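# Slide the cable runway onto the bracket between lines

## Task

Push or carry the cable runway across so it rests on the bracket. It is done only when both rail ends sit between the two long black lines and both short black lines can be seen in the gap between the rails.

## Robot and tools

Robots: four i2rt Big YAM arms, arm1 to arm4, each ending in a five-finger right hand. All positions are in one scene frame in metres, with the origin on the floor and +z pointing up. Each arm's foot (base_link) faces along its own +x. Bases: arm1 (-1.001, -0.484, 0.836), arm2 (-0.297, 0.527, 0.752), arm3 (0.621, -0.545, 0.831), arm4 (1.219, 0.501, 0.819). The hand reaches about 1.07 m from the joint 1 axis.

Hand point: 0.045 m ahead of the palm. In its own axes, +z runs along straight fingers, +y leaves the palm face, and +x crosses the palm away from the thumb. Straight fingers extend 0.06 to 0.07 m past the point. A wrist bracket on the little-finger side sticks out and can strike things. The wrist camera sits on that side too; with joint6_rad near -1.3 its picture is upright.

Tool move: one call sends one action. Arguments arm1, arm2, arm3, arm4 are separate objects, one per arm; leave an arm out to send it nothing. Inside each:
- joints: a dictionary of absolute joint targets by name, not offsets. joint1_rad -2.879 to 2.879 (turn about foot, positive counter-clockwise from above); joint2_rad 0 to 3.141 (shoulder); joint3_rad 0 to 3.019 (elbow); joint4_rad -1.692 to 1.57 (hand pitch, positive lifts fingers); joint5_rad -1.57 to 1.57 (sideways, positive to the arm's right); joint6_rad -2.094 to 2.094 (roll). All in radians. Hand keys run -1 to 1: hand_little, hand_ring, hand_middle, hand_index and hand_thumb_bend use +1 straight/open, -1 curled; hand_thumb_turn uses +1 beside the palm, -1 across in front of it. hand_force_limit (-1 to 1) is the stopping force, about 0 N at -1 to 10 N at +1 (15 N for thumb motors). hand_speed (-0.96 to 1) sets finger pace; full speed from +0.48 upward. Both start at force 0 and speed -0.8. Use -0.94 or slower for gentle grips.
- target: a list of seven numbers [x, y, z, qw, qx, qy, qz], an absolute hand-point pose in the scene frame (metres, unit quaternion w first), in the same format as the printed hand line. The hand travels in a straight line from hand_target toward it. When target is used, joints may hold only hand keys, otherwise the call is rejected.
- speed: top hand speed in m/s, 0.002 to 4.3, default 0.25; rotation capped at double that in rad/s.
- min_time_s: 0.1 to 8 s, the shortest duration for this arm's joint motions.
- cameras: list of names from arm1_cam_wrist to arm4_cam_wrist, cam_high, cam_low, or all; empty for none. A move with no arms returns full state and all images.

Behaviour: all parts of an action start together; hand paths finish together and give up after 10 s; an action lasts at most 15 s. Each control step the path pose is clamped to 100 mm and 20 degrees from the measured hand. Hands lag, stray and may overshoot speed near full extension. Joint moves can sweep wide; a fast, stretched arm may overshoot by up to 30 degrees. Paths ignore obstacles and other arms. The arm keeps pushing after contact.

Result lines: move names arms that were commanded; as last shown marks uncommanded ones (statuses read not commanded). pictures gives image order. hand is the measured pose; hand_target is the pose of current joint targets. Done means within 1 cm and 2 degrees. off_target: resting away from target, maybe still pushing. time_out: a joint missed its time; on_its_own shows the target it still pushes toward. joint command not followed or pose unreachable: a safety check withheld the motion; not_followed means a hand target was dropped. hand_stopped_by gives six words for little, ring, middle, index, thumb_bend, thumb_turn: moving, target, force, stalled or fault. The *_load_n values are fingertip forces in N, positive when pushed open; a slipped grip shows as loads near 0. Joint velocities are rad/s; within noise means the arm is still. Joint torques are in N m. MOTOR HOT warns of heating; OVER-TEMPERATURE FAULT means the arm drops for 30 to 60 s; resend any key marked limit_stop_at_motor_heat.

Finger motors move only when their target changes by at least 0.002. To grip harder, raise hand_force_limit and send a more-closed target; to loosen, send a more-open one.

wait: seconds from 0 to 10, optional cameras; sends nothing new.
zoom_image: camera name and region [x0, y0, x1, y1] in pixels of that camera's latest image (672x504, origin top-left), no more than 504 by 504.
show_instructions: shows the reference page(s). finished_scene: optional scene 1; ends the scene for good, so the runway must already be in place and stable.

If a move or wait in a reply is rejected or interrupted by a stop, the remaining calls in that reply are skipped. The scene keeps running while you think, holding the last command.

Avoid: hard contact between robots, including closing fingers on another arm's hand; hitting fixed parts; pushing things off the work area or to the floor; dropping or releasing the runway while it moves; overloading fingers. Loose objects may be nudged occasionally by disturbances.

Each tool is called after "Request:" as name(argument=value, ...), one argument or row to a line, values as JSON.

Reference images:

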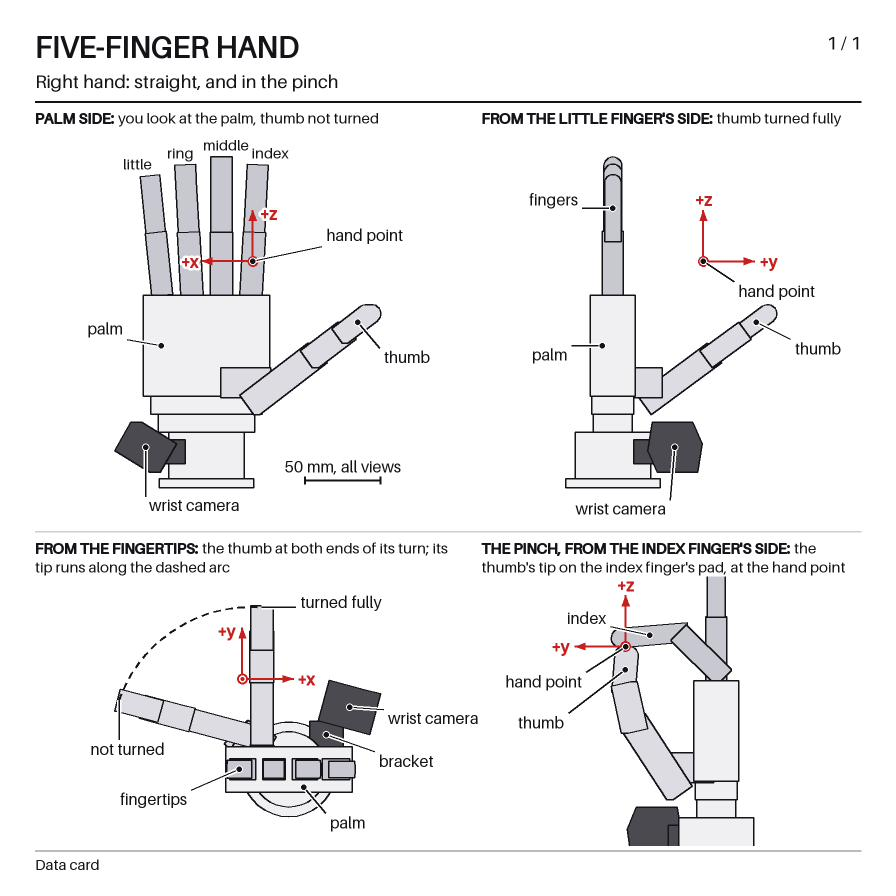

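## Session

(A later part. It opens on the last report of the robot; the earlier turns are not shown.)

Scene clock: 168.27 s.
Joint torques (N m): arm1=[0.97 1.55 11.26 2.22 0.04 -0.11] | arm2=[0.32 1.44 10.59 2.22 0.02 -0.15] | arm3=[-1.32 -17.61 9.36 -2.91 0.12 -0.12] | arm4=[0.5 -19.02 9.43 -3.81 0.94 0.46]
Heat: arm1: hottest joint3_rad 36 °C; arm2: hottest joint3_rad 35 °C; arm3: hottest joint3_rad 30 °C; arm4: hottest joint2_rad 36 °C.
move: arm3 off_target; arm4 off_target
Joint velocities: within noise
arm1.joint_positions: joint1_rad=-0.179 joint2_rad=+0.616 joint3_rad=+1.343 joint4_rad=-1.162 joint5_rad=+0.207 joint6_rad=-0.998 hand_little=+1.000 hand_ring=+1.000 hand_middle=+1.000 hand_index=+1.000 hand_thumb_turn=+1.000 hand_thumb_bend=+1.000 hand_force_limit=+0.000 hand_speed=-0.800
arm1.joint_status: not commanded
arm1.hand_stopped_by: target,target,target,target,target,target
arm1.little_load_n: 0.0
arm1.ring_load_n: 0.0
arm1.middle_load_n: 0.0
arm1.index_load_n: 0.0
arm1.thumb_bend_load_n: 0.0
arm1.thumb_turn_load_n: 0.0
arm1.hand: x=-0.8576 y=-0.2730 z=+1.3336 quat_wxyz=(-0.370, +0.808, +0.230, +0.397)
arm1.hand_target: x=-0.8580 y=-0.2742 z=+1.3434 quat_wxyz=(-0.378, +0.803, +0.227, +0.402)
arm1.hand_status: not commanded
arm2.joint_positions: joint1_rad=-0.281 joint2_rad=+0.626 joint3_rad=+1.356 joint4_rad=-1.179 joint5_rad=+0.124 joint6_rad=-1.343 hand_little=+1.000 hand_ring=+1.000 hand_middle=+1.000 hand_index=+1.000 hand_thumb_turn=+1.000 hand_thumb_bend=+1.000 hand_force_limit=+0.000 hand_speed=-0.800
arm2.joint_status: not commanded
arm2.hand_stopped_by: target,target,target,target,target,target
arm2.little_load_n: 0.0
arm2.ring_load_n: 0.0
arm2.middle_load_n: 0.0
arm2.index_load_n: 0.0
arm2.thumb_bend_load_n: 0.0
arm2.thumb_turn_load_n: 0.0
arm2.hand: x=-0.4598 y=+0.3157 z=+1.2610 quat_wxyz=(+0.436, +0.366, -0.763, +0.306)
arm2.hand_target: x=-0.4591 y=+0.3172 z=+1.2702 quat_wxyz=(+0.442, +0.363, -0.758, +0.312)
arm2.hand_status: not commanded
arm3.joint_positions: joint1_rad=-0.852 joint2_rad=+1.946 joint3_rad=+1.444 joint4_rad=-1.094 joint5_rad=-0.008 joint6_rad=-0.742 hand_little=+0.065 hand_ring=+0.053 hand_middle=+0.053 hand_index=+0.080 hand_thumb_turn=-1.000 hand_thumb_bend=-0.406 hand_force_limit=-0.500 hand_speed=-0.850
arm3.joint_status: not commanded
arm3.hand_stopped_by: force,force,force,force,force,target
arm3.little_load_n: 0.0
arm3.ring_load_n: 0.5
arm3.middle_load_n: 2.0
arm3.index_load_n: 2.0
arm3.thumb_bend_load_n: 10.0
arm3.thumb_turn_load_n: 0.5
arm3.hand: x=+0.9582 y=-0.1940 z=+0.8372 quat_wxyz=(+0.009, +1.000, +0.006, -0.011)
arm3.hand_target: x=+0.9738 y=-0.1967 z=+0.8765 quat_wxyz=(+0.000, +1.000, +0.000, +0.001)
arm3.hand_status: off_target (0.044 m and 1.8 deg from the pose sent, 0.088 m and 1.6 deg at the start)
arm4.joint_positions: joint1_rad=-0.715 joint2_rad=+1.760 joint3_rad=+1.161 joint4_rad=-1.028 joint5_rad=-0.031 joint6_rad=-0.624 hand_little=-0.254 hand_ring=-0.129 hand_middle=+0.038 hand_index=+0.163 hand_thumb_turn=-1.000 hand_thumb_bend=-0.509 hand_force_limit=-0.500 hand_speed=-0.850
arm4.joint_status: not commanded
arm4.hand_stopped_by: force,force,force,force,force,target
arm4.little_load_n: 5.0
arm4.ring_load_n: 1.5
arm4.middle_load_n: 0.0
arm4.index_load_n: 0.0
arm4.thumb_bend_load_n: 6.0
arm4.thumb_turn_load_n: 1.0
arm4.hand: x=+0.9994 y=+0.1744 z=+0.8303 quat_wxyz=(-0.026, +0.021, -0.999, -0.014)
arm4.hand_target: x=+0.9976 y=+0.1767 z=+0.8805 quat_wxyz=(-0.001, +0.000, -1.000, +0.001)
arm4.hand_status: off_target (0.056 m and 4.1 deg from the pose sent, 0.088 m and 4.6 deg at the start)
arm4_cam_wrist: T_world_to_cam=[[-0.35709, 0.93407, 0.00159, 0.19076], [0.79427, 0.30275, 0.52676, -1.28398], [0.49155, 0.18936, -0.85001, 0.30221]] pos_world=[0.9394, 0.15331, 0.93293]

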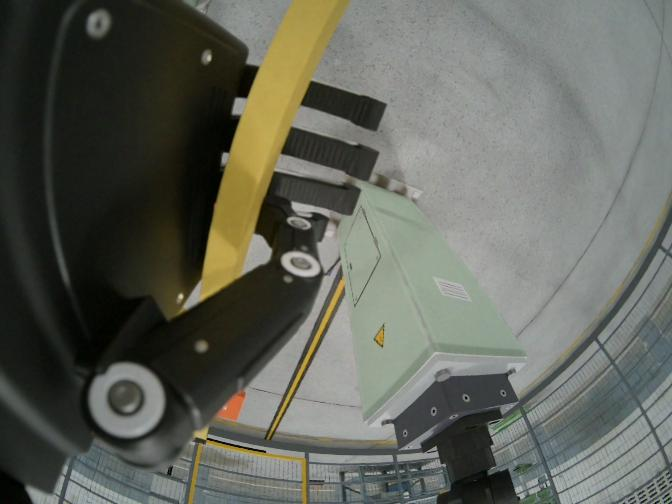

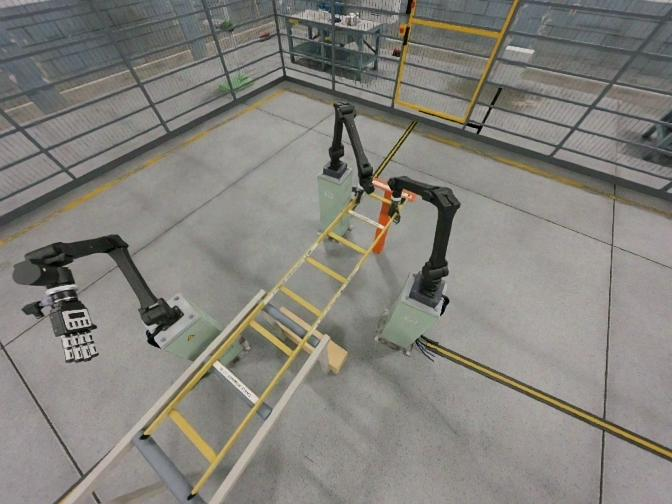

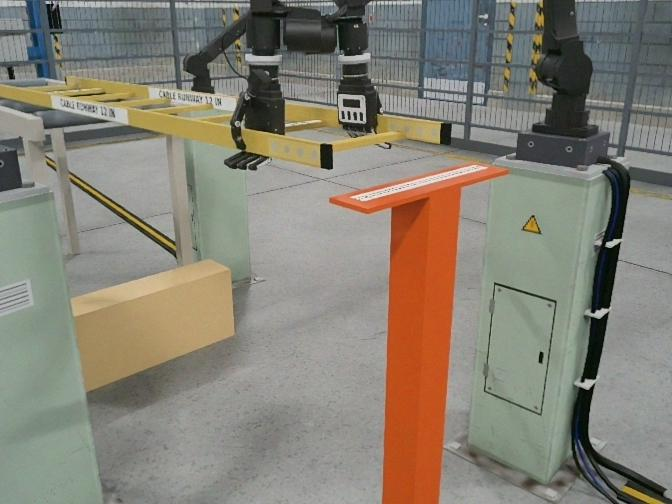

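Request:
move(
  arm3={"target": [1.035, -0.198, 0.88, 0, -1, 0, 0], "speed": 0.04},
  arm4={"target": [1.057, 0.175, 0.888, 0, 0, -1, 0], "speed": 0.04},
  cameras=["arm3_cam_wrist", "arm4_cam_wrist", "cam_high", "cam_low"],
)

Request:
zoom_image(
  camera="cam_low",
  region=[310, 100, 530, 230],
)

Scene clock: 172.17 s.
Joint torques (N m): arm1=[1.08 1.67 11.28 2.25 0.06 -0.1] | arm2=[0.26 0.85 10.56 1.88 0.05 -0.08] | arm3=[-1.73 -18.37 9.44 -3.03 0.14 -0.11] | arm4=[0.67 -18.49 9.31 -3.37 0.84 0.52]
Heat: arm1: hottest joint3_rad 36 °C; arm2: hottest joint3_rad 35 °C; arm3: hottest joint3_rad 30 °C; arm4: hottest joint2_rad 36 °C.
move: arm3 off_target; arm4 off_target
Joint velocities: within noise
arm1, arm2: as last shown
arm1.index_load_n: -0.5
arm3.joint_positions: joint1_rad=-0.925 joint2_rad=+2.037 joint3_rad=+1.607 joint4_rad=-1.157 joint5_rad=-0.008 joint6_rad=-0.817 hand_little=+0.065 hand_ring=+0.053 hand_middle=+0.053 hand_index=+0.080 hand_thumb_turn=-1.000 hand_thumb_bend=-0.406 hand_force_limit=-0.500 hand_speed=-0.850
arm3.joint_status: not commanded
arm3.hand_stopped_by: force,force,force,force,force,target
arm3.little_load_n: 0.0
arm3.ring_load_n: 0.5
arm3.middle_load_n: 2.0
arm3.index_load_n: 1.5
arm3.thumb_bend_load_n: 9.5
arm3.thumb_turn_load_n: 0.5
arm3.hand: x=+1.0184 y=-0.1916 z=+0.8413 quat_wxyz=(+0.005, +1.000, +0.007, -0.009)
arm3.hand_target: x=+1.0338 y=-0.1985 z=+0.8789 quat_wxyz=(+0.000, +1.000, +0.000, +0.001)
arm3.hand_status: off_target (0.043 m and 1.4 deg from the pose sent, 0.088 m and 1.8 deg at the start)
arm4.joint_positions: joint1_rad=-0.600 joint2_rad=+1.692 joint3_rad=+1.077 joint4_rad=-1.028 joint5_rad=-0.030 joint6_rad=-0.513 hand_little=-0.254 hand_ring=-0.129 hand_middle=+0.038 hand_index=+0.163 hand_thumb_turn=-1.000 hand_thumb_bend=-0.509 hand_force_limit=-0.500 hand_speed=-0.850
arm4.joint_status: not commanded
arm4.hand_stopped_by: force,force,force,force,force,target
arm4.little_load_n: 5.5
arm4.ring_load_n: 2.0
arm4.middle_load_n: 0.5
arm4.index_load_n: 0.5
arm4.thumb_bend_load_n: 6.0
arm4.thumb_turn_load_n: 1.0
arm4.hand: x=+1.0599 y=+0.1780 z=+0.8349 quat_wxyz=(-0.027, +0.023, -0.999, -0.025)
arm4.hand_target: x=+1.0577 y=+0.1761 z=+0.8826 quat_wxyz=(-0.001, +0.000, -1.000, +0.001)
arm4.hand_status: off_target (0.053 m and 5.0 deg from the pose sent, 0.081 m and 4.1 deg at the start)
arm3_cam_wrist: T_world_to_cam=[[0.23144, -0.97166, 0.04804, -0.46025], [-0.83771, -0.17394, 0.51768, 0.38765], [-0.49465, -0.16006, -0.85423, 1.30754]] pos_world=[1.07803, -0.1705, 0.93837]
arm4_cam_wrist: T_world_to_cam=[[-0.36127, 0.93223, 0.02089, 0.19762], [0.79155, 0.29475, 0.53532, -1.33831], [0.49289, 0.20993, -0.84439, 0.26588]] pos_world=[0.99969, 0.15443, 0.9368]

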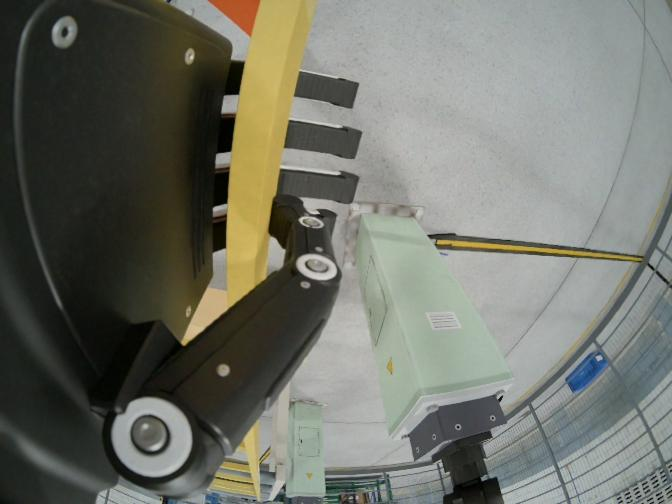

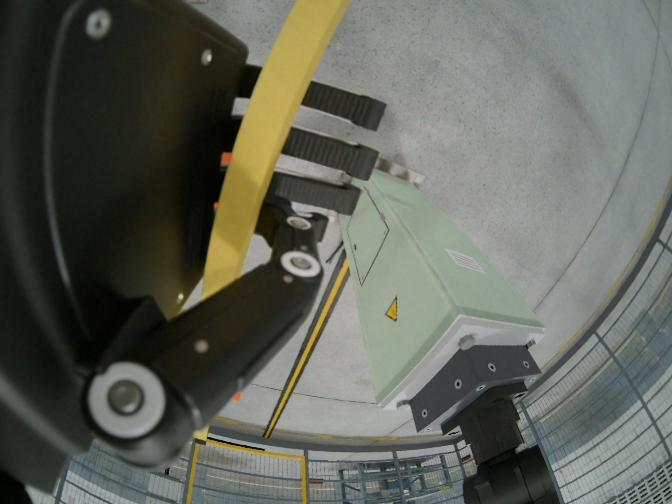

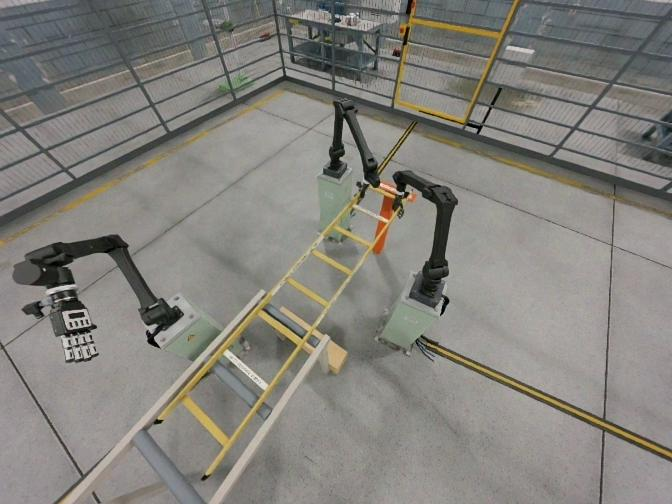

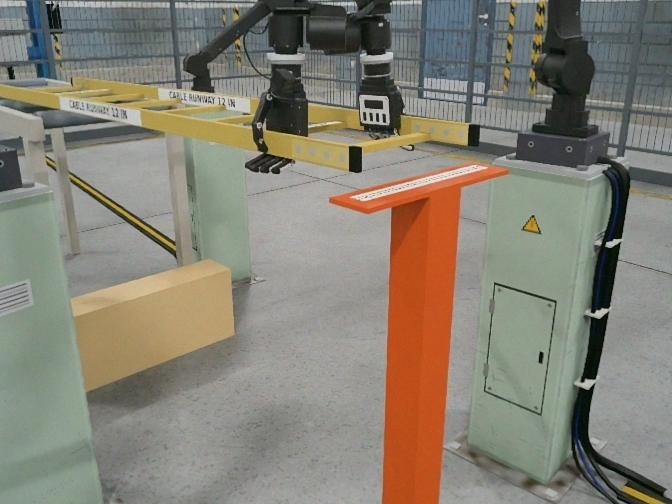

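Scaled by 2.291 from the camera's image (finer frame: 960x720).

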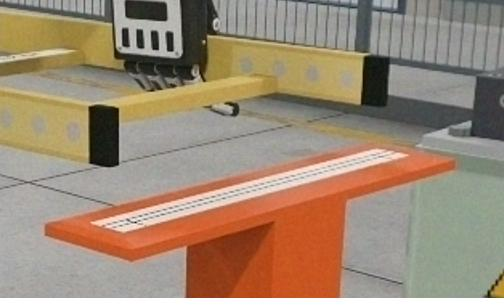

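Request:
zoom_image(
  camera="cam_low",
  region=[330, 160, 430, 220],
)

Request:
zoom_image(
  camera="cam_low",
  region=[420, 130, 520, 190],
)

Scaled by 5.040 from the camera's image (finer frame: 960x720).

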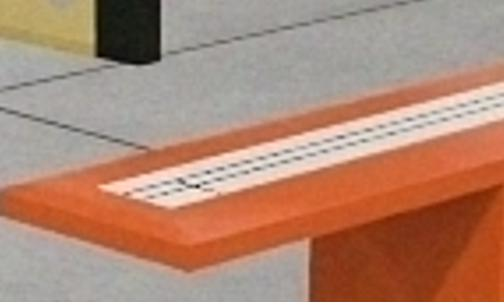

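Scaled by 5.040 from the camera's image (finer frame: 960x720).

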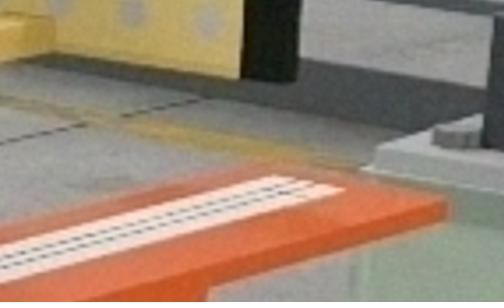

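Request:
move(
  arm3={"target": [1.035, -0.198, 0.86, 0, -1, 0, 0], "speed": 0.03},
  arm4={"target": [1.057, 0.175, 0.868, 0, 0, -1, 0], "speed": 0.03},
  cameras=["cam_low"],
)

Request:
zoom_image(
  camera="cam_low",
  region=[330, 150, 450, 220],
)

Request:
zoom_image(
  camera="cam_low",
  region=[410, 120, 530, 190],
)

Scene clock: 181.13 s.
Joint torques (N m): arm1=[0.97 1.73 11.3 2.21 0.05 -0.1] | arm2=[0.5 1.96 10.65 2.13 0.06 -0.12] | arm3=[-1.79 -17.96 7.9 -1.46 0.18 -0.11] | arm4=[0.67 -16.62 9.03 -2.81 0.81 0.52]
Heat: arm1: hottest joint3_rad 36 °C; arm2: hottest joint3_rad 35 °C; arm3: hottest joint3_rad 31 °C; arm4: hottest joint2_rad 36 °C.
move: arm3 off_target; arm4 off_target
Joint velocities: within noise
arm1, arm2: as last shown
arm1.index_load_n: 0.0
arm3.joint_positions: joint1_rad=-0.925 joint2_rad=+2.050 joint3_rad=+1.607 joint4_rad=-1.150 joint5_rad=-0.009 joint6_rad=-0.817 hand_little=+0.065 hand_ring=+0.053 hand_middle=+0.053 hand_index=+0.080 hand_thumb_turn=-1.000 hand_thumb_bend=-0.406 hand_force_limit=-0.500 hand_speed=-0.850
arm3.joint_status: not commanded
arm3.hand_stopped_by: force,force,force,force,force,target
arm3.little_load_n: 0.0
arm3.ring_load_n: 0.5
arm3.middle_load_n: 2.0
arm3.index_load_n: 2.0
arm3.thumb_bend_load_n: 9.5
arm3.thumb_turn_load_n: 0.5
arm3.hand: x=+1.0185 y=-0.1912 z=+0.8340 quat_wxyz=(+0.007, +1.000, +0.007, -0.012)
arm3.hand_target: x=+1.0342 y=-0.1983 z=+0.8594 quat_wxyz=(+0.000, +1.000, +0.000, +0.000)
arm3.hand_status: off_target (0.032 m and 1.7 deg from the pose sent, 0.026 m and 1.4 deg at the start)
arm4.joint_positions: joint1_rad=-0.600 joint2_rad=+1.691 joint3_rad=+1.056 joint4_rad=-0.990 joint5_rad=-0.029 joint6_rad=-0.513 hand_little=-0.254 hand_ring=-0.129 hand_middle=+0.038 hand_index=+0.163 hand_thumb_turn=-1.000 hand_thumb_bend=-0.509 hand_force_limit=-0.500 hand_speed=-0.850
arm4.joint_status: not commanded
arm4.hand_stopped_by: force,force,force,force,force,target
arm4.little_load_n: 6.0
arm4.ring_load_n: 2.0
arm4.middle_load_n: 0.5
arm4.index_load_n: 0.5
arm4.thumb_bend_load_n: 6.0
arm4.thumb_turn_load_n: 1.0
arm4.hand: x=+1.0598 y=+0.1783 z=+0.8271 quat_wxyz=(-0.023, +0.023, -0.999, -0.017)
arm4.hand_target: x=+1.0573 y=+0.1756 z=+0.8648 quat_wxyz=(-0.001, +0.000, -1.000, +0.001)
arm4.hand_status: off_target (0.041 m and 4.2 deg from the pose sent, 0.033 m and 4.9 deg at the start)

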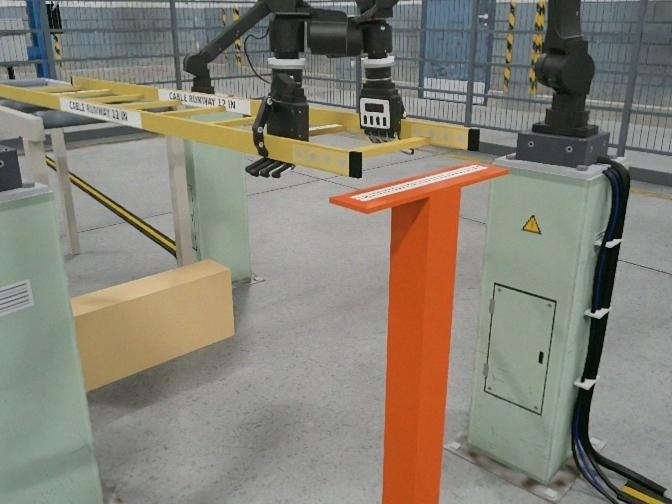

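Scaled by 4.200 from the camera's image (finer frame: 960x720).

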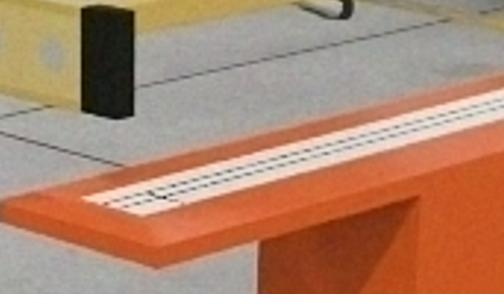

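Scaled by 4.200 from the camera's image (finer frame: 960x720).

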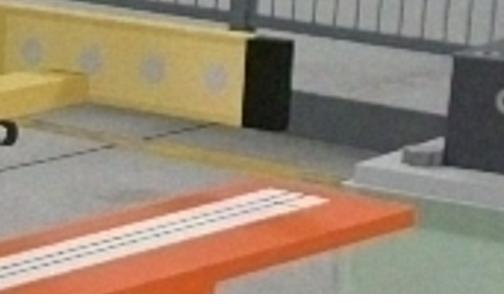

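Request:
move(
  arm3={"target": [1.035, -0.198, 0.845, 0, -1, 0, 0], "speed": 0.03},
  arm4={"target": [1.057, 0.175, 0.853, 0, 0, -1, 0], "speed": 0.03},
  cameras=["cam_low"],
)

Request:
zoom_image(
  camera="cam_low",
  region=[330, 150, 450, 220],
)

Request:
zoom_image(
  camera="cam_low",
  region=[410, 120, 530, 190],
)

Scene clock: 183.33 s.
Joint torques (N m): arm1=[1.03 1.73 11.29 2.21 0.03 -0.11] | arm2=[0.62 1.49 10.7 2.07 -0.01 -0.14] | arm3=[-1.32 -18.55 6.82 -1.02 0.29 -0.09] | arm4=[0.73 -16.09 9.06 -2.62 0.83 0.52]
Heat: arm1: hottest joint3_rad 36 °C; arm2: hottest joint3_rad 35 °C; arm3: hottest joint3_rad 31 °C; arm4: hottest joint2_rad 36 °C.
move: arm3 off_target; arm4 off_target
Joint velocities: within noise
arm1, arm2: as last shown
arm3.joint_positions: joint1_rad=-0.925 joint2_rad=+2.070 joint3_rad=+1.607 joint4_rad=-1.127 joint5_rad=-0.012 joint6_rad=-0.820 hand_little=+0.065 hand_ring=+0.053 hand_middle=+0.053 hand_index=+0.080 hand_thumb_turn=-1.000 hand_thumb_bend=-0.406 hand_force_limit=-0.500 hand_speed=-0.850
arm3.joint_status: not commanded
arm3.hand_stopped_by: force,force,force,force,force,target
arm3.little_load_n: 0.0
arm3.ring_load_n: 1.0
arm3.middle_load_n: 2.0
arm3.index_load_n: 1.0
arm3.thumb_bend_load_n: 9.5
arm3.thumb_turn_load_n: 0.5
arm3.hand: x=+1.0209 y=-0.1884 z=+0.8221 quat_wxyz=(+0.004, +1.000, +0.009, -0.011)
arm3.hand_target: x=+1.0344 y=-0.1981 z=+0.8443 quat_wxyz=(+0.000, +1.000, +0.000, +0.000)
arm3.hand_status: off_target (0.029 m and 1.7 deg from the pose sent, 0.021 m and 1.7 deg at the start)
arm4.joint_positions: joint1_rad=-0.600 joint2_rad=+1.704 joint3_rad=+1.035 joint4_rad=-0.956 joint5_rad=-0.029 joint6_rad=-0.513 hand_little=-0.254 hand_ring=-0.129 hand_middle=+0.038 hand_index=+0.163 hand_thumb_turn=-1.000 hand_thumb_bend=-0.509 hand_force_limit=-0.500 hand_speed=-0.850
arm4.joint_status: not commanded
arm4.hand_stopped_by: force,force,force,force,force,target
arm4.little_load_n: 4.5
arm4.ring_load_n: 2.0
arm4.middle_load_n: 0.5
arm4.index_load_n: 0.5
arm4.thumb_bend_load_n: 6.5
arm4.thumb_turn_load_n: 1.0
arm4.hand: x=+1.0611 y=+0.1809 z=+0.8154 quat_wxyz=(-0.023, +0.023, -0.999, -0.017)
arm4.hand_target: x=+1.0573 y=+0.1757 z=+0.8504 quat_wxyz=(-0.001, +0.000, -1.000, +0.001)
arm4.hand_status: off_target (0.038 m and 4.2 deg from the pose sent, 0.026 m and 4.2 deg at the start)

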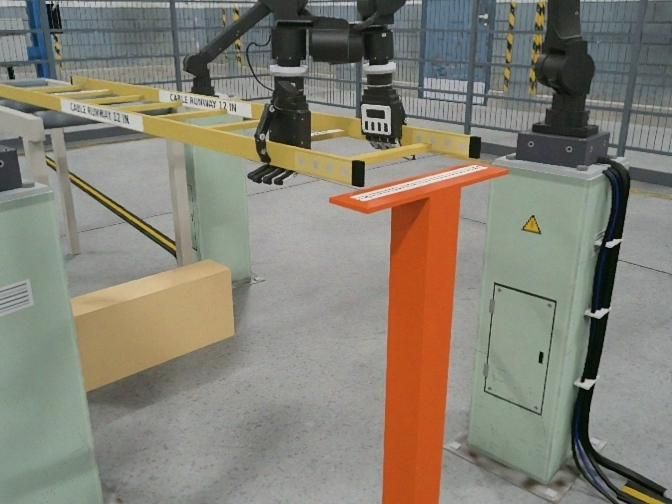

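Scaled by 4.200 from the camera's image (finer frame: 960x720).

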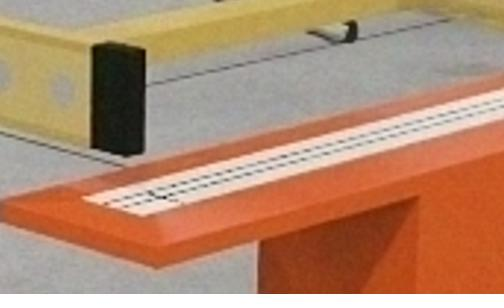

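Scaled by 4.200 from the camera's image (finer frame: 960x720).

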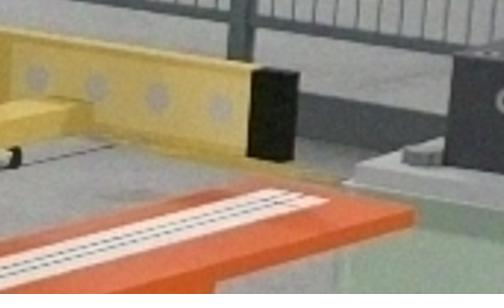

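Request:
move(
  arm3={"target": [1.035, -0.198, 0.835, 0, -1, 0, 0], "speed": 0.03},
  arm4={"target": [1.057, 0.175, 0.843, 0, 0, -1, 0], "speed": 0.03},
  cameras=["cam_low"],
)

Request:
zoom_image(
  camera="cam_low",
  region=[330, 150, 450, 220],
)

Request:
zoom_image(
  camera="cam_low",
  region=[410, 120, 530, 190],
)

Scene clock: 185.53 s.
Joint torques (N m): arm1=[0.67 1.79 11.34 2.25 0.03 -0.11] | arm2=[0.73 1.61 10.67 2.35 -0.03 -0.08] | arm3=[-1.26 -18.2 6.23 -0.77 0.33 -0.03] | arm4=[0.56 -15.62 8.87 -2.29 0.84 0.5]
Heat: arm1: hottest joint3_rad 36 °C; arm2: hottest joint3_rad 35 °C; arm3: hottest joint3_rad 31 °C; arm4: hottest joint2_rad 36 °C.
move: arm3 off_target; arm4 off_target
Joint velocities: within noise
arm1, arm2: as last shown
arm3.joint_positions: joint1_rad=-0.925 joint2_rad=+2.081 joint3_rad=+1.607 joint4_rad=-1.114 joint5_rad=-0.013 joint6_rad=-0.823 hand_little=+0.065 hand_ring=+0.053 hand_middle=+0.053 hand_index=+0.080 hand_thumb_turn=-1.000 hand_thumb_bend=-0.406 hand_force_limit=-0.500 hand_speed=-0.850
arm3.joint_status: not commanded
arm3.hand_stopped_by: force,force,force,force,force,target
arm3.little_load_n: 0.0
arm3.ring_load_n: 1.5
arm3.middle_load_n: 2.0
arm3.index_load_n: 0.5
arm3.thumb_bend_load_n: 9.0
arm3.thumb_turn_load_n: 0.0
arm3.hand: x=+1.0222 y=-0.1872 z=+0.8157 quat_wxyz=(+0.003, +1.000, +0.010, -0.011)
arm3.hand_target: x=+1.0345 y=-0.1979 z=+0.8344 quat_wxyz=(+0.000, +1.000, +0.000, +0.000)
arm3.hand_status: off_target (0.026 m and 1.7 deg from the pose sent, 0.021 m and 1.7 deg at the start)
arm4.joint_positions: joint1_rad=-0.599 joint2_rad=+1.712 joint3_rad=+1.025 joint4_rad=-0.938 joint5_rad=-0.029 joint6_rad=-0.510 hand_little=-0.254 hand_ring=-0.129 hand_middle=+0.038 hand_index=+0.163 hand_thumb_turn=-1.000 hand_thumb_bend=-0.509 hand_force_limit=-0.500 hand_speed=-0.850
arm4.joint_status: not commanded
arm4.hand_stopped_by: force,force,force,force,force,target
arm4.little_load_n: 4.5
arm4.ring_load_n: 1.5
arm4.middle_load_n: 0.0
arm4.index_load_n: 0.5
arm4.thumb_bend_load_n: 7.0
arm4.thumb_turn_load_n: 1.0
arm4.hand: x=+1.0622 y=+0.1818 z=+0.8089 quat_wxyz=(-0.023, +0.022, -0.999, -0.017)
arm4.hand_target: x=+1.0574 y=+0.1755 z=+0.8410 quat_wxyz=(-0.001, +0.000, -1.000, +0.001)
arm4.hand_status: off_target (0.035 m and 4.1 deg from the pose sent, 0.029 m and 4.2 deg at the start)

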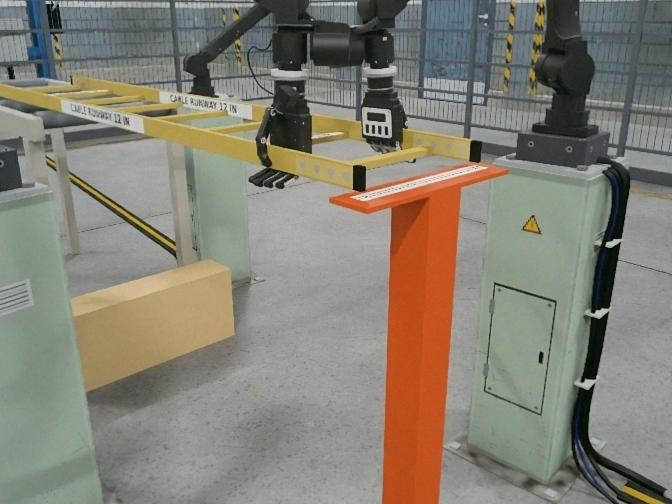

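Scaled by 4.200 from the camera's image (finer frame: 960x720).

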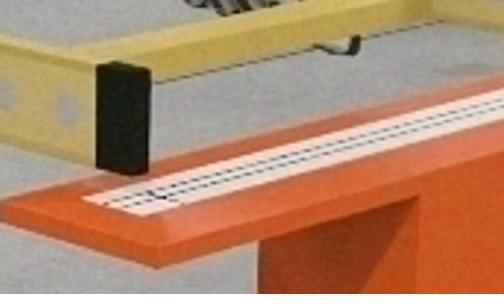

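Scaled by 4.200 from the camera's image (finer frame: 960x720).

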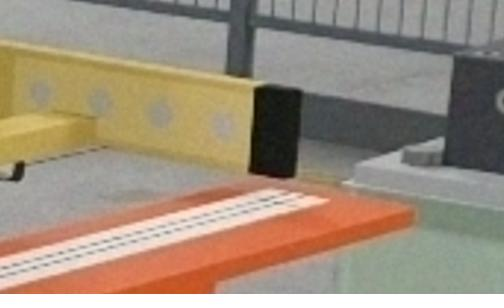

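Request:
move(
  arm3={"target": [1.034, -0.198, 0.827, 0, -1, 0, 0], "speed": 0.03},
  arm4={"target": [1.056, 0.175, 0.834, 0, 0, -1, 0], "speed": 0.03},
  cameras=["cam_low"],
)

Request:
zoom_image(
  camera="cam_low",
  region=[330, 150, 450, 220],
)

Request:
zoom_image(
  camera="cam_low",
  region=[410, 120, 530, 190],
)

Scene clock: 187.50 s.
Joint torques (N m): arm1=[0.97 1.9 11.25 2.24 0.03 -0.1] | arm2=[0.26 1.08 10.36 2.04 0.07 -0.09] | arm3=[-1.49 -17.9 5.64 -0.12 0.34 -0.06] | arm4=[0.56 -14.56 8.49 -1.52 0.84 0.47]
Heat: arm1: hottest joint3_rad 36 °C; arm2: hottest joint3_rad 35 °C; arm3: hottest joint3_rad 31 °C; arm4: hottest joint2_rad 36 °C.
move: arm3 off_target; arm4 off_target
Joint velocities: within noise
arm1, arm2: as last shown
arm2.middle_load_n: 0.5
arm3.joint_positions: joint1_rad=-0.925 joint2_rad=+2.081 joint3_rad=+1.604 joint4_rad=-1.109 joint5_rad=-0.013 joint6_rad=-0.823 hand_little=+0.065 hand_ring=+0.053 hand_middle=+0.053 hand_index=+0.079 hand_thumb_turn=-1.000 hand_thumb_bend=-0.406 hand_force_limit=-0.500 hand_speed=-0.850
arm3.joint_status: not commanded
arm3.hand_stopped_by: force,force,force,force,force,target
arm3.little_load_n: 0.0
arm3.ring_load_n: 1.5
arm3.middle_load_n: 2.0
arm3.index_load_n: 0.5
arm3.thumb_bend_load_n: 9.0
arm3.thumb_turn_load_n: 0.0
arm3.hand: x=+1.0222 y=-0.1872 z=+0.8145 quat_wxyz=(+0.003, +1.000, +0.010, -0.010)
arm3.hand_target: x=+1.0335 y=-0.1980 z=+0.8267 quat_wxyz=(+0.000, +1.000, +0.000, +0.000)
arm3.hand_status: off_target (0.020 m and 1.7 deg from the pose sent, 0.019 m and 1.7 deg at the start)
arm4.joint_positions: joint1_rad=-0.599 joint2_rad=+1.712 joint3_rad=+1.022 joint4_rad=-0.933 joint5_rad=-0.029 joint6_rad=-0.510 hand_little=-0.254 hand_ring=-0.129 hand_middle=+0.038 hand_index=+0.163 hand_thumb_turn=-1.000 hand_thumb_bend=-0.509 hand_force_limit=-0.500 hand_speed=-0.850
arm4.joint_status: not commanded
arm4.hand_stopped_by: force,force,force,force,force,target
arm4.little_load_n: 4.0
arm4.ring_load_n: 1.5
arm4.middle_load_n: 0.0
arm4.index_load_n: 0.5
arm4.thumb_bend_load_n: 7.0
arm4.thumb_turn_load_n: 1.0
arm4.hand: x=+1.0622 y=+0.1820 z=+0.8080 quat_wxyz=(-0.022, +0.022, -0.999, -0.016)
arm4.hand_target: x=+1.0563 y=+0.1753 z=+0.8330 quat_wxyz=(-0.001, +0.000, -1.000, +0.001)
arm4.hand_status: off_target (0.028 m and 4.0 deg from the pose sent, 0.027 m and 4.1 deg at the start)

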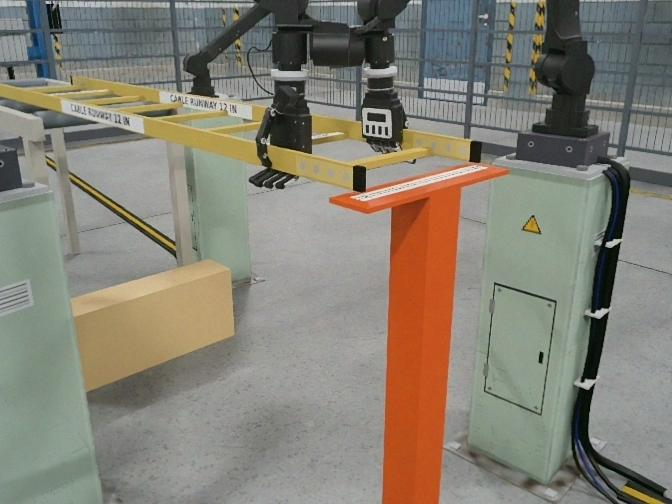

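Scaled by 4.200 from the camera's image (finer frame: 960x720).

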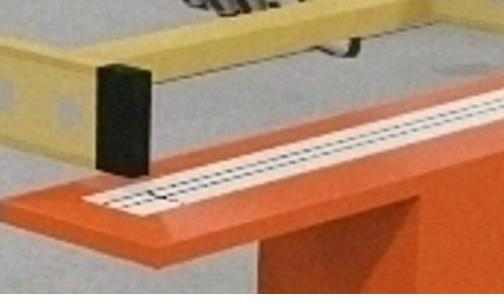

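Scaled by 4.200 from the camera's image (finer frame: 960x720).

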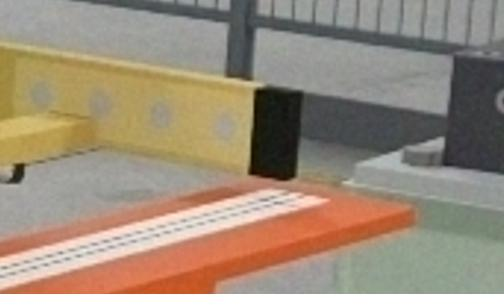

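Request:
move(
  arm3={"target": [1.034, -0.198, 0.815, 0, -1, 0, 0], "speed": 0.03},
  arm4={"target": [1.056, 0.175, 0.822, 0, 0, -1, 0], "speed": 0.03},
  cameras=["cam_low", "cam_high", "arm3_cam_wrist", "arm4_cam_wrist"],
)

Request:
zoom_image(
  camera="cam_low",
  region=[330, 150, 450, 220],
)

Request:
zoom_image(
  camera="cam_low",
  region=[410, 120, 530, 190],
)

Scene clock: 189.83 s.
Joint torques (N m): arm1=[1.26 1.67 11.19 2.19 0.05 -0.09] | arm2=[0.21 1.38 10.45 2.21 0.01 -0.13] | arm3=[-1.08 -16.97 5.81 -0.03 0.33 0.02] | arm4=[0.44 -13.86 8.28 -1.21 0.81 0.46]
Heat: arm1: hottest joint3_rad 36 °C; arm2: hottest joint3_rad 35 °C; arm3: hottest joint3_rad 31 °C; arm4: hottest joint2_rad 35 °C.
move: arm3 off_target; arm4 off_target
Joint velocities: within noise
arm1, arm2: as last shown
arm1.thumb_bend_load_n: -0.5
arm2.middle_load_n: 0.0
arm3.joint_positions: joint1_rad=-0.925 joint2_rad=+2.084 joint3_rad=+1.591 joint4_rad=-1.086 joint5_rad=-0.013 joint6_rad=-0.828 hand_little=+0.065 hand_ring=+0.053 hand_middle=+0.053 hand_index=+0.079 hand_thumb_turn=-1.000 hand_thumb_bend=-0.406 hand_force_limit=-0.500 hand_speed=-0.850
arm3.joint_status: not commanded
arm3.hand_stopped_by: force,force,force,force,force,target
arm3.little_load_n: 0.5
arm3.ring_load_n: 1.5
arm3.middle_load_n: 1.5
arm3.index_load_n: 0.5
arm3.thumb_bend_load_n: 8.0
arm3.thumb_turn_load_n: 0.5
arm3.hand: x=+1.0226 y=-0.1873 z=+0.8078 quat_wxyz=(+0.000, +1.000, +0.012, -0.008)
arm3.hand_target: x=+1.0336 y=-0.1979 z=+0.8148 quat_wxyz=(+0.000, +1.000, +0.000, +0.000)
arm3.hand_status: off_target (0.017 m and 1.7 deg from the pose sent, 0.016 m and 1.7 deg at the start)
arm4.joint_positions: joint1_rad=-0.598 joint2_rad=+1.720 joint3_rad=+1.011 joint4_rad=-0.908 joint5_rad=-0.028 joint6_rad=-0.508 hand_little=-0.254 hand_ring=-0.129 hand_middle=+0.038 hand_index=+0.163 hand_thumb_turn=-1.000 hand_thumb_bend=-0.509 hand_force_limit=-0.500 hand_speed=-0.850
arm4.joint_status: not commanded
arm4.hand_stopped_by: force,force,force,force,force,target
arm4.little_load_n: 3.5
arm4.ring_load_n: 1.0
arm4.middle_load_n: 0.0
arm4.index_load_n: 0.5
arm4.thumb_bend_load_n: 7.0
arm4.thumb_turn_load_n: 1.5
arm4.hand: x=+1.0624 y=+0.1818 z=+0.8010 quat_wxyz=(-0.020, +0.022, -0.999, -0.014)
arm4.hand_target: x=+1.0563 y=+0.1752 z=+0.8214 quat_wxyz=(-0.001, +0.000, -1.000, +0.001)
arm4.hand_status: off_target (0.023 m and 3.7 deg from the pose sent, 0.017 m and 4.0 deg at the start)
pictures: arm3_cam_wrist, arm4_cam_wrist, cam_high, cam_low
arm3_cam_wrist: T_world_to_cam=[[0.24167, -0.96956, 0.03937, -0.45846], [-0.83707, -0.18778, 0.51386, 0.40907], [-0.49083, -0.15714, -0.85697, 1.2805]] pos_world=[1.08171, -0.16647, 0.90519]
arm4_cam_wrist: T_world_to_cam=[[-0.35847, 0.93353, 0.0046, 0.20564], [0.79943, 0.30443, 0.51792, -1.31947], [0.48209, 0.18934, -0.85542, 0.25929]] pos_world=[1.00354, 0.16062, 0.90423]

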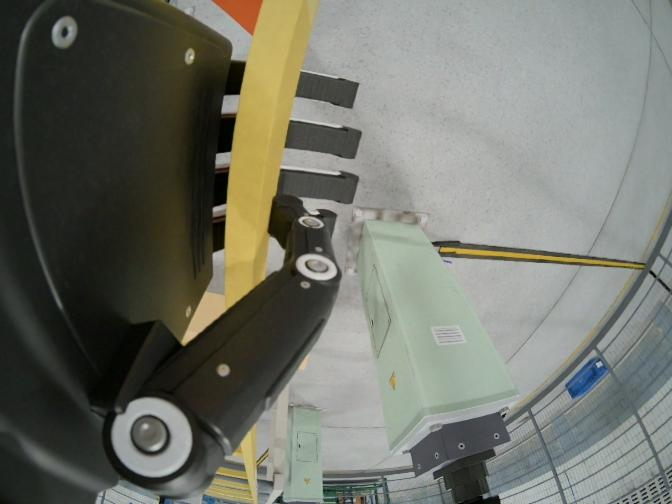

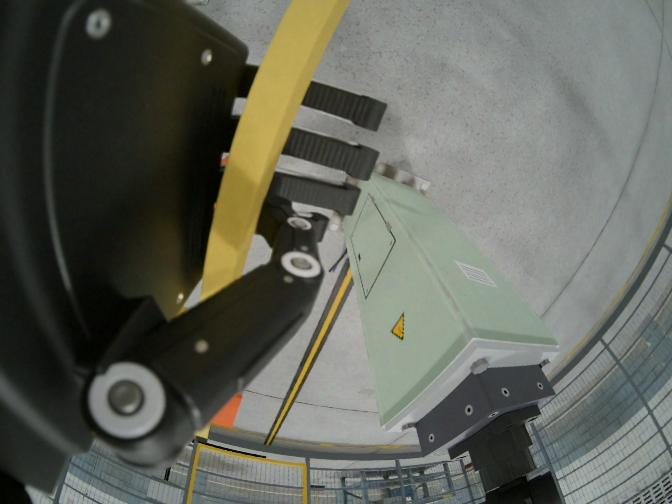

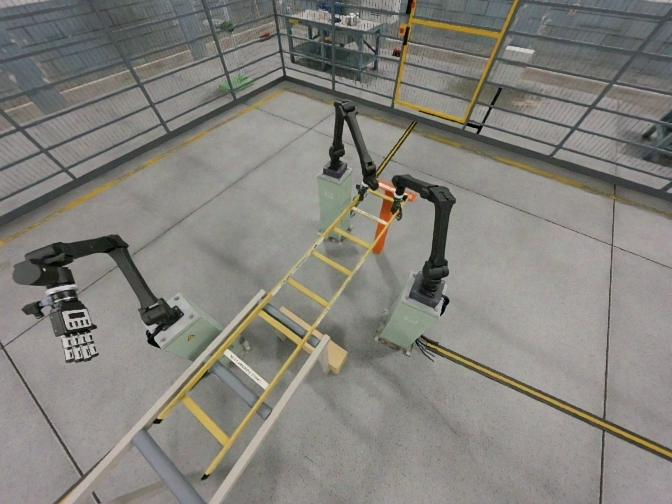

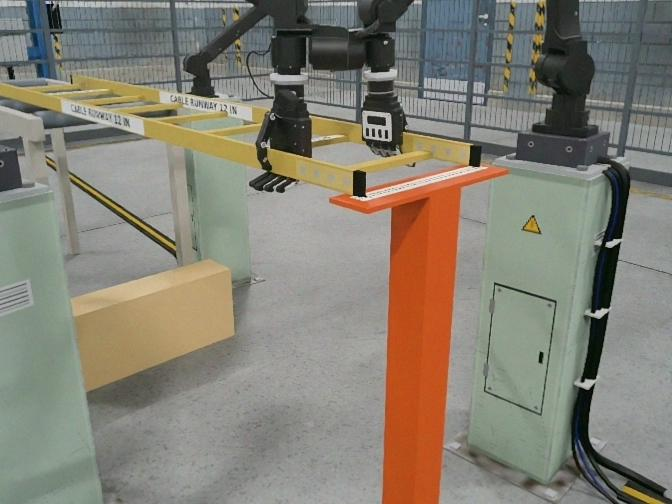

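Scaled by 4.200 from the camera's image (finer frame: 960x720).

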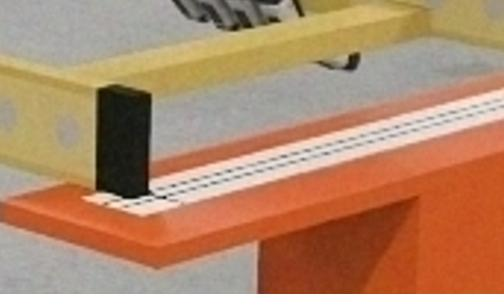

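Scaled by 4.200 from the camera's image (finer frame: 960x720).

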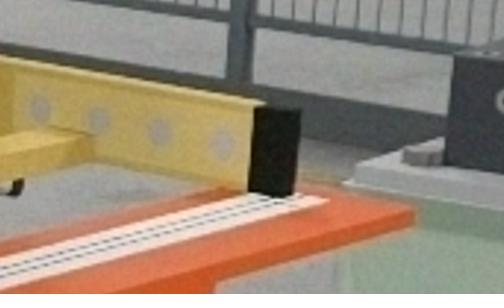

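Request:
move(
  arm3={"target": [1.034, -0.198, 0.806, 0, -1, 0, 0], "speed": 0.03},
  arm4={"target": [1.056, 0.175, 0.812, 0, 0, -1, 0], "speed": 0.03},
  cameras=["cam_low"],
)

Request:
zoom_image(
  camera="cam_low",
  region=[330, 165, 400, 215],
)

Request:
zoom_image(
  camera="cam_low",
  region=[450, 140, 520, 190],
)

Scene clock: 191.97 s.
Joint torques (N m): arm1=[0.85 1.49 11.18 2.25 0.04 -0.09] | arm2=[0.09 1.38 10.48 2.17 0.02 -0.13] | arm3=[-1.32 -16.03 5.42 0.35 0.3 0] | arm4=[0.38 -12.51 7.68 -0.21 0.76 0.44]
Heat: arm1: hottest joint3_rad 36 °C; arm2: hottest joint3_rad 35 °C; arm3: hottest joint3_rad 31 °C; arm4: hottest joint2_rad 35 °C.
move: arm3 off_target; arm4 off_target
Joint velocities: within noise
arm1, arm2: as last shown
arm1.thumb_bend_load_n: 0.0
arm3.joint_positions: joint1_rad=-0.925 joint2_rad=+2.084 joint3_rad=+1.590 joint4_rad=-1.076 joint5_rad=-0.013 joint6_rad=-0.828 hand_little=+0.065 hand_ring=+0.053 hand_middle=+0.053 hand_index=+0.079 hand_thumb_turn=-1.000 hand_thumb_bend=-0.406 hand_force_limit=-0.500 hand_speed=-0.850
arm3.joint_status: not commanded
arm3.hand_stopped_by: force,force,force,force,force,target
arm3.little_load_n: 0.5
arm3.ring_load_n: 1.0
arm3.middle_load_n: 1.5
arm3.index_load_n: 0.5
arm3.thumb_bend_load_n: 8.0
arm3.thumb_turn_load_n: 0.5
arm3.hand: x=+1.0241 y=-0.1858 z=+0.8068 quat_wxyz=(-0.003, +1.000, +0.012, -0.004)
arm3.hand_target: x=+1.0336 y=-0.1979 z=+0.8060 quat_wxyz=(+0.000, +1.000, +0.000, +0.000)
arm3.hand_status: off_target (0.016 m and 1.6 deg from the pose sent, 0.016 m and 1.7 deg at the start)
arm4.joint_positions: joint1_rad=-0.598 joint2_rad=+1.720 joint3_rad=+1.009 joint4_rad=-0.905 joint5_rad=-0.027 joint6_rad=-0.506 hand_little=-0.254 hand_ring=-0.129 hand_middle=+0.038 hand_index=+0.163 hand_thumb_turn=-1.000 hand_thumb_bend=-0.509 hand_force_limit=-0.500 hand_speed=-0.850
arm4.joint_status: not commanded
arm4.hand_stopped_by: force,force,force,force,force,target
arm4.little_load_n: 3.5
arm4.ring_load_n: 1.0
arm4.middle_load_n: 0.0
arm4.index_load_n: 0.0
arm4.thumb_bend_load_n: 7.0
arm4.thumb_turn_load_n: 1.5
arm4.hand: x=+1.0624 y=+0.1820 z=+0.8004 quat_wxyz=(-0.019, +0.021, -0.999, -0.013)
arm4.hand_target: x=+1.0561 y=+0.1751 z=+0.8120 quat_wxyz=(-0.001, +0.000, -1.000, +0.000)
arm4.hand_status: off_target (0.015 m and 3.6 deg from the pose sent, 0.015 m and 3.7 deg at the start)

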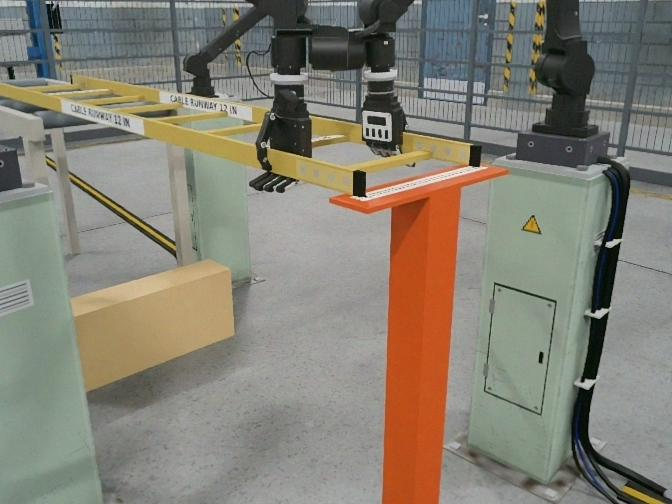

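Scaled by 7.200 from the camera's image (finer frame: 960x720).

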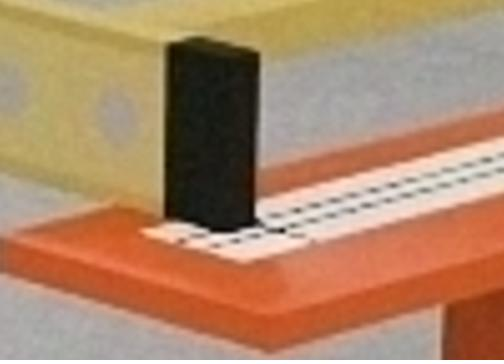

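Scaled by 7.200 from the camera's image (finer frame: 960x720).

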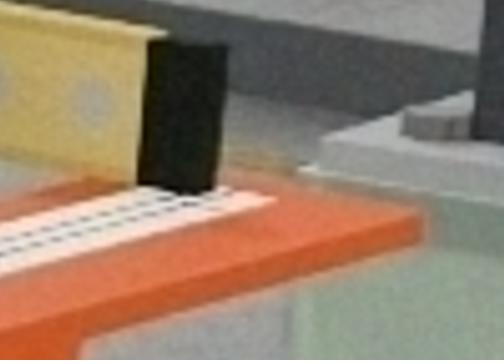

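Request:
zoom_image(
  camera="cam_low",
  region=[460, 155, 495, 180],
)

Request:
zoom_image(
  camera="cam_low",
  region=[345, 185, 380, 210],
)

Scaled by 14.400 from the camera's image (finer frame: 960x720).

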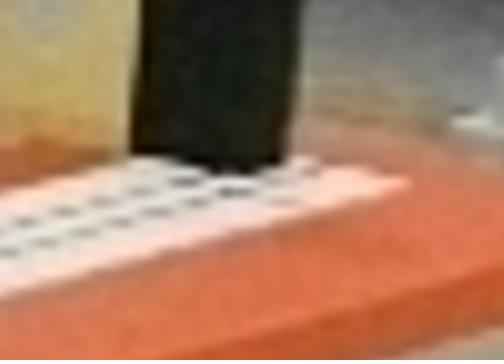

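Scaled by 14.400 from the camera's image (finer frame: 960x720).

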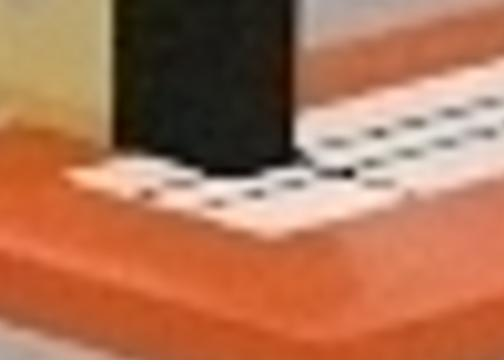

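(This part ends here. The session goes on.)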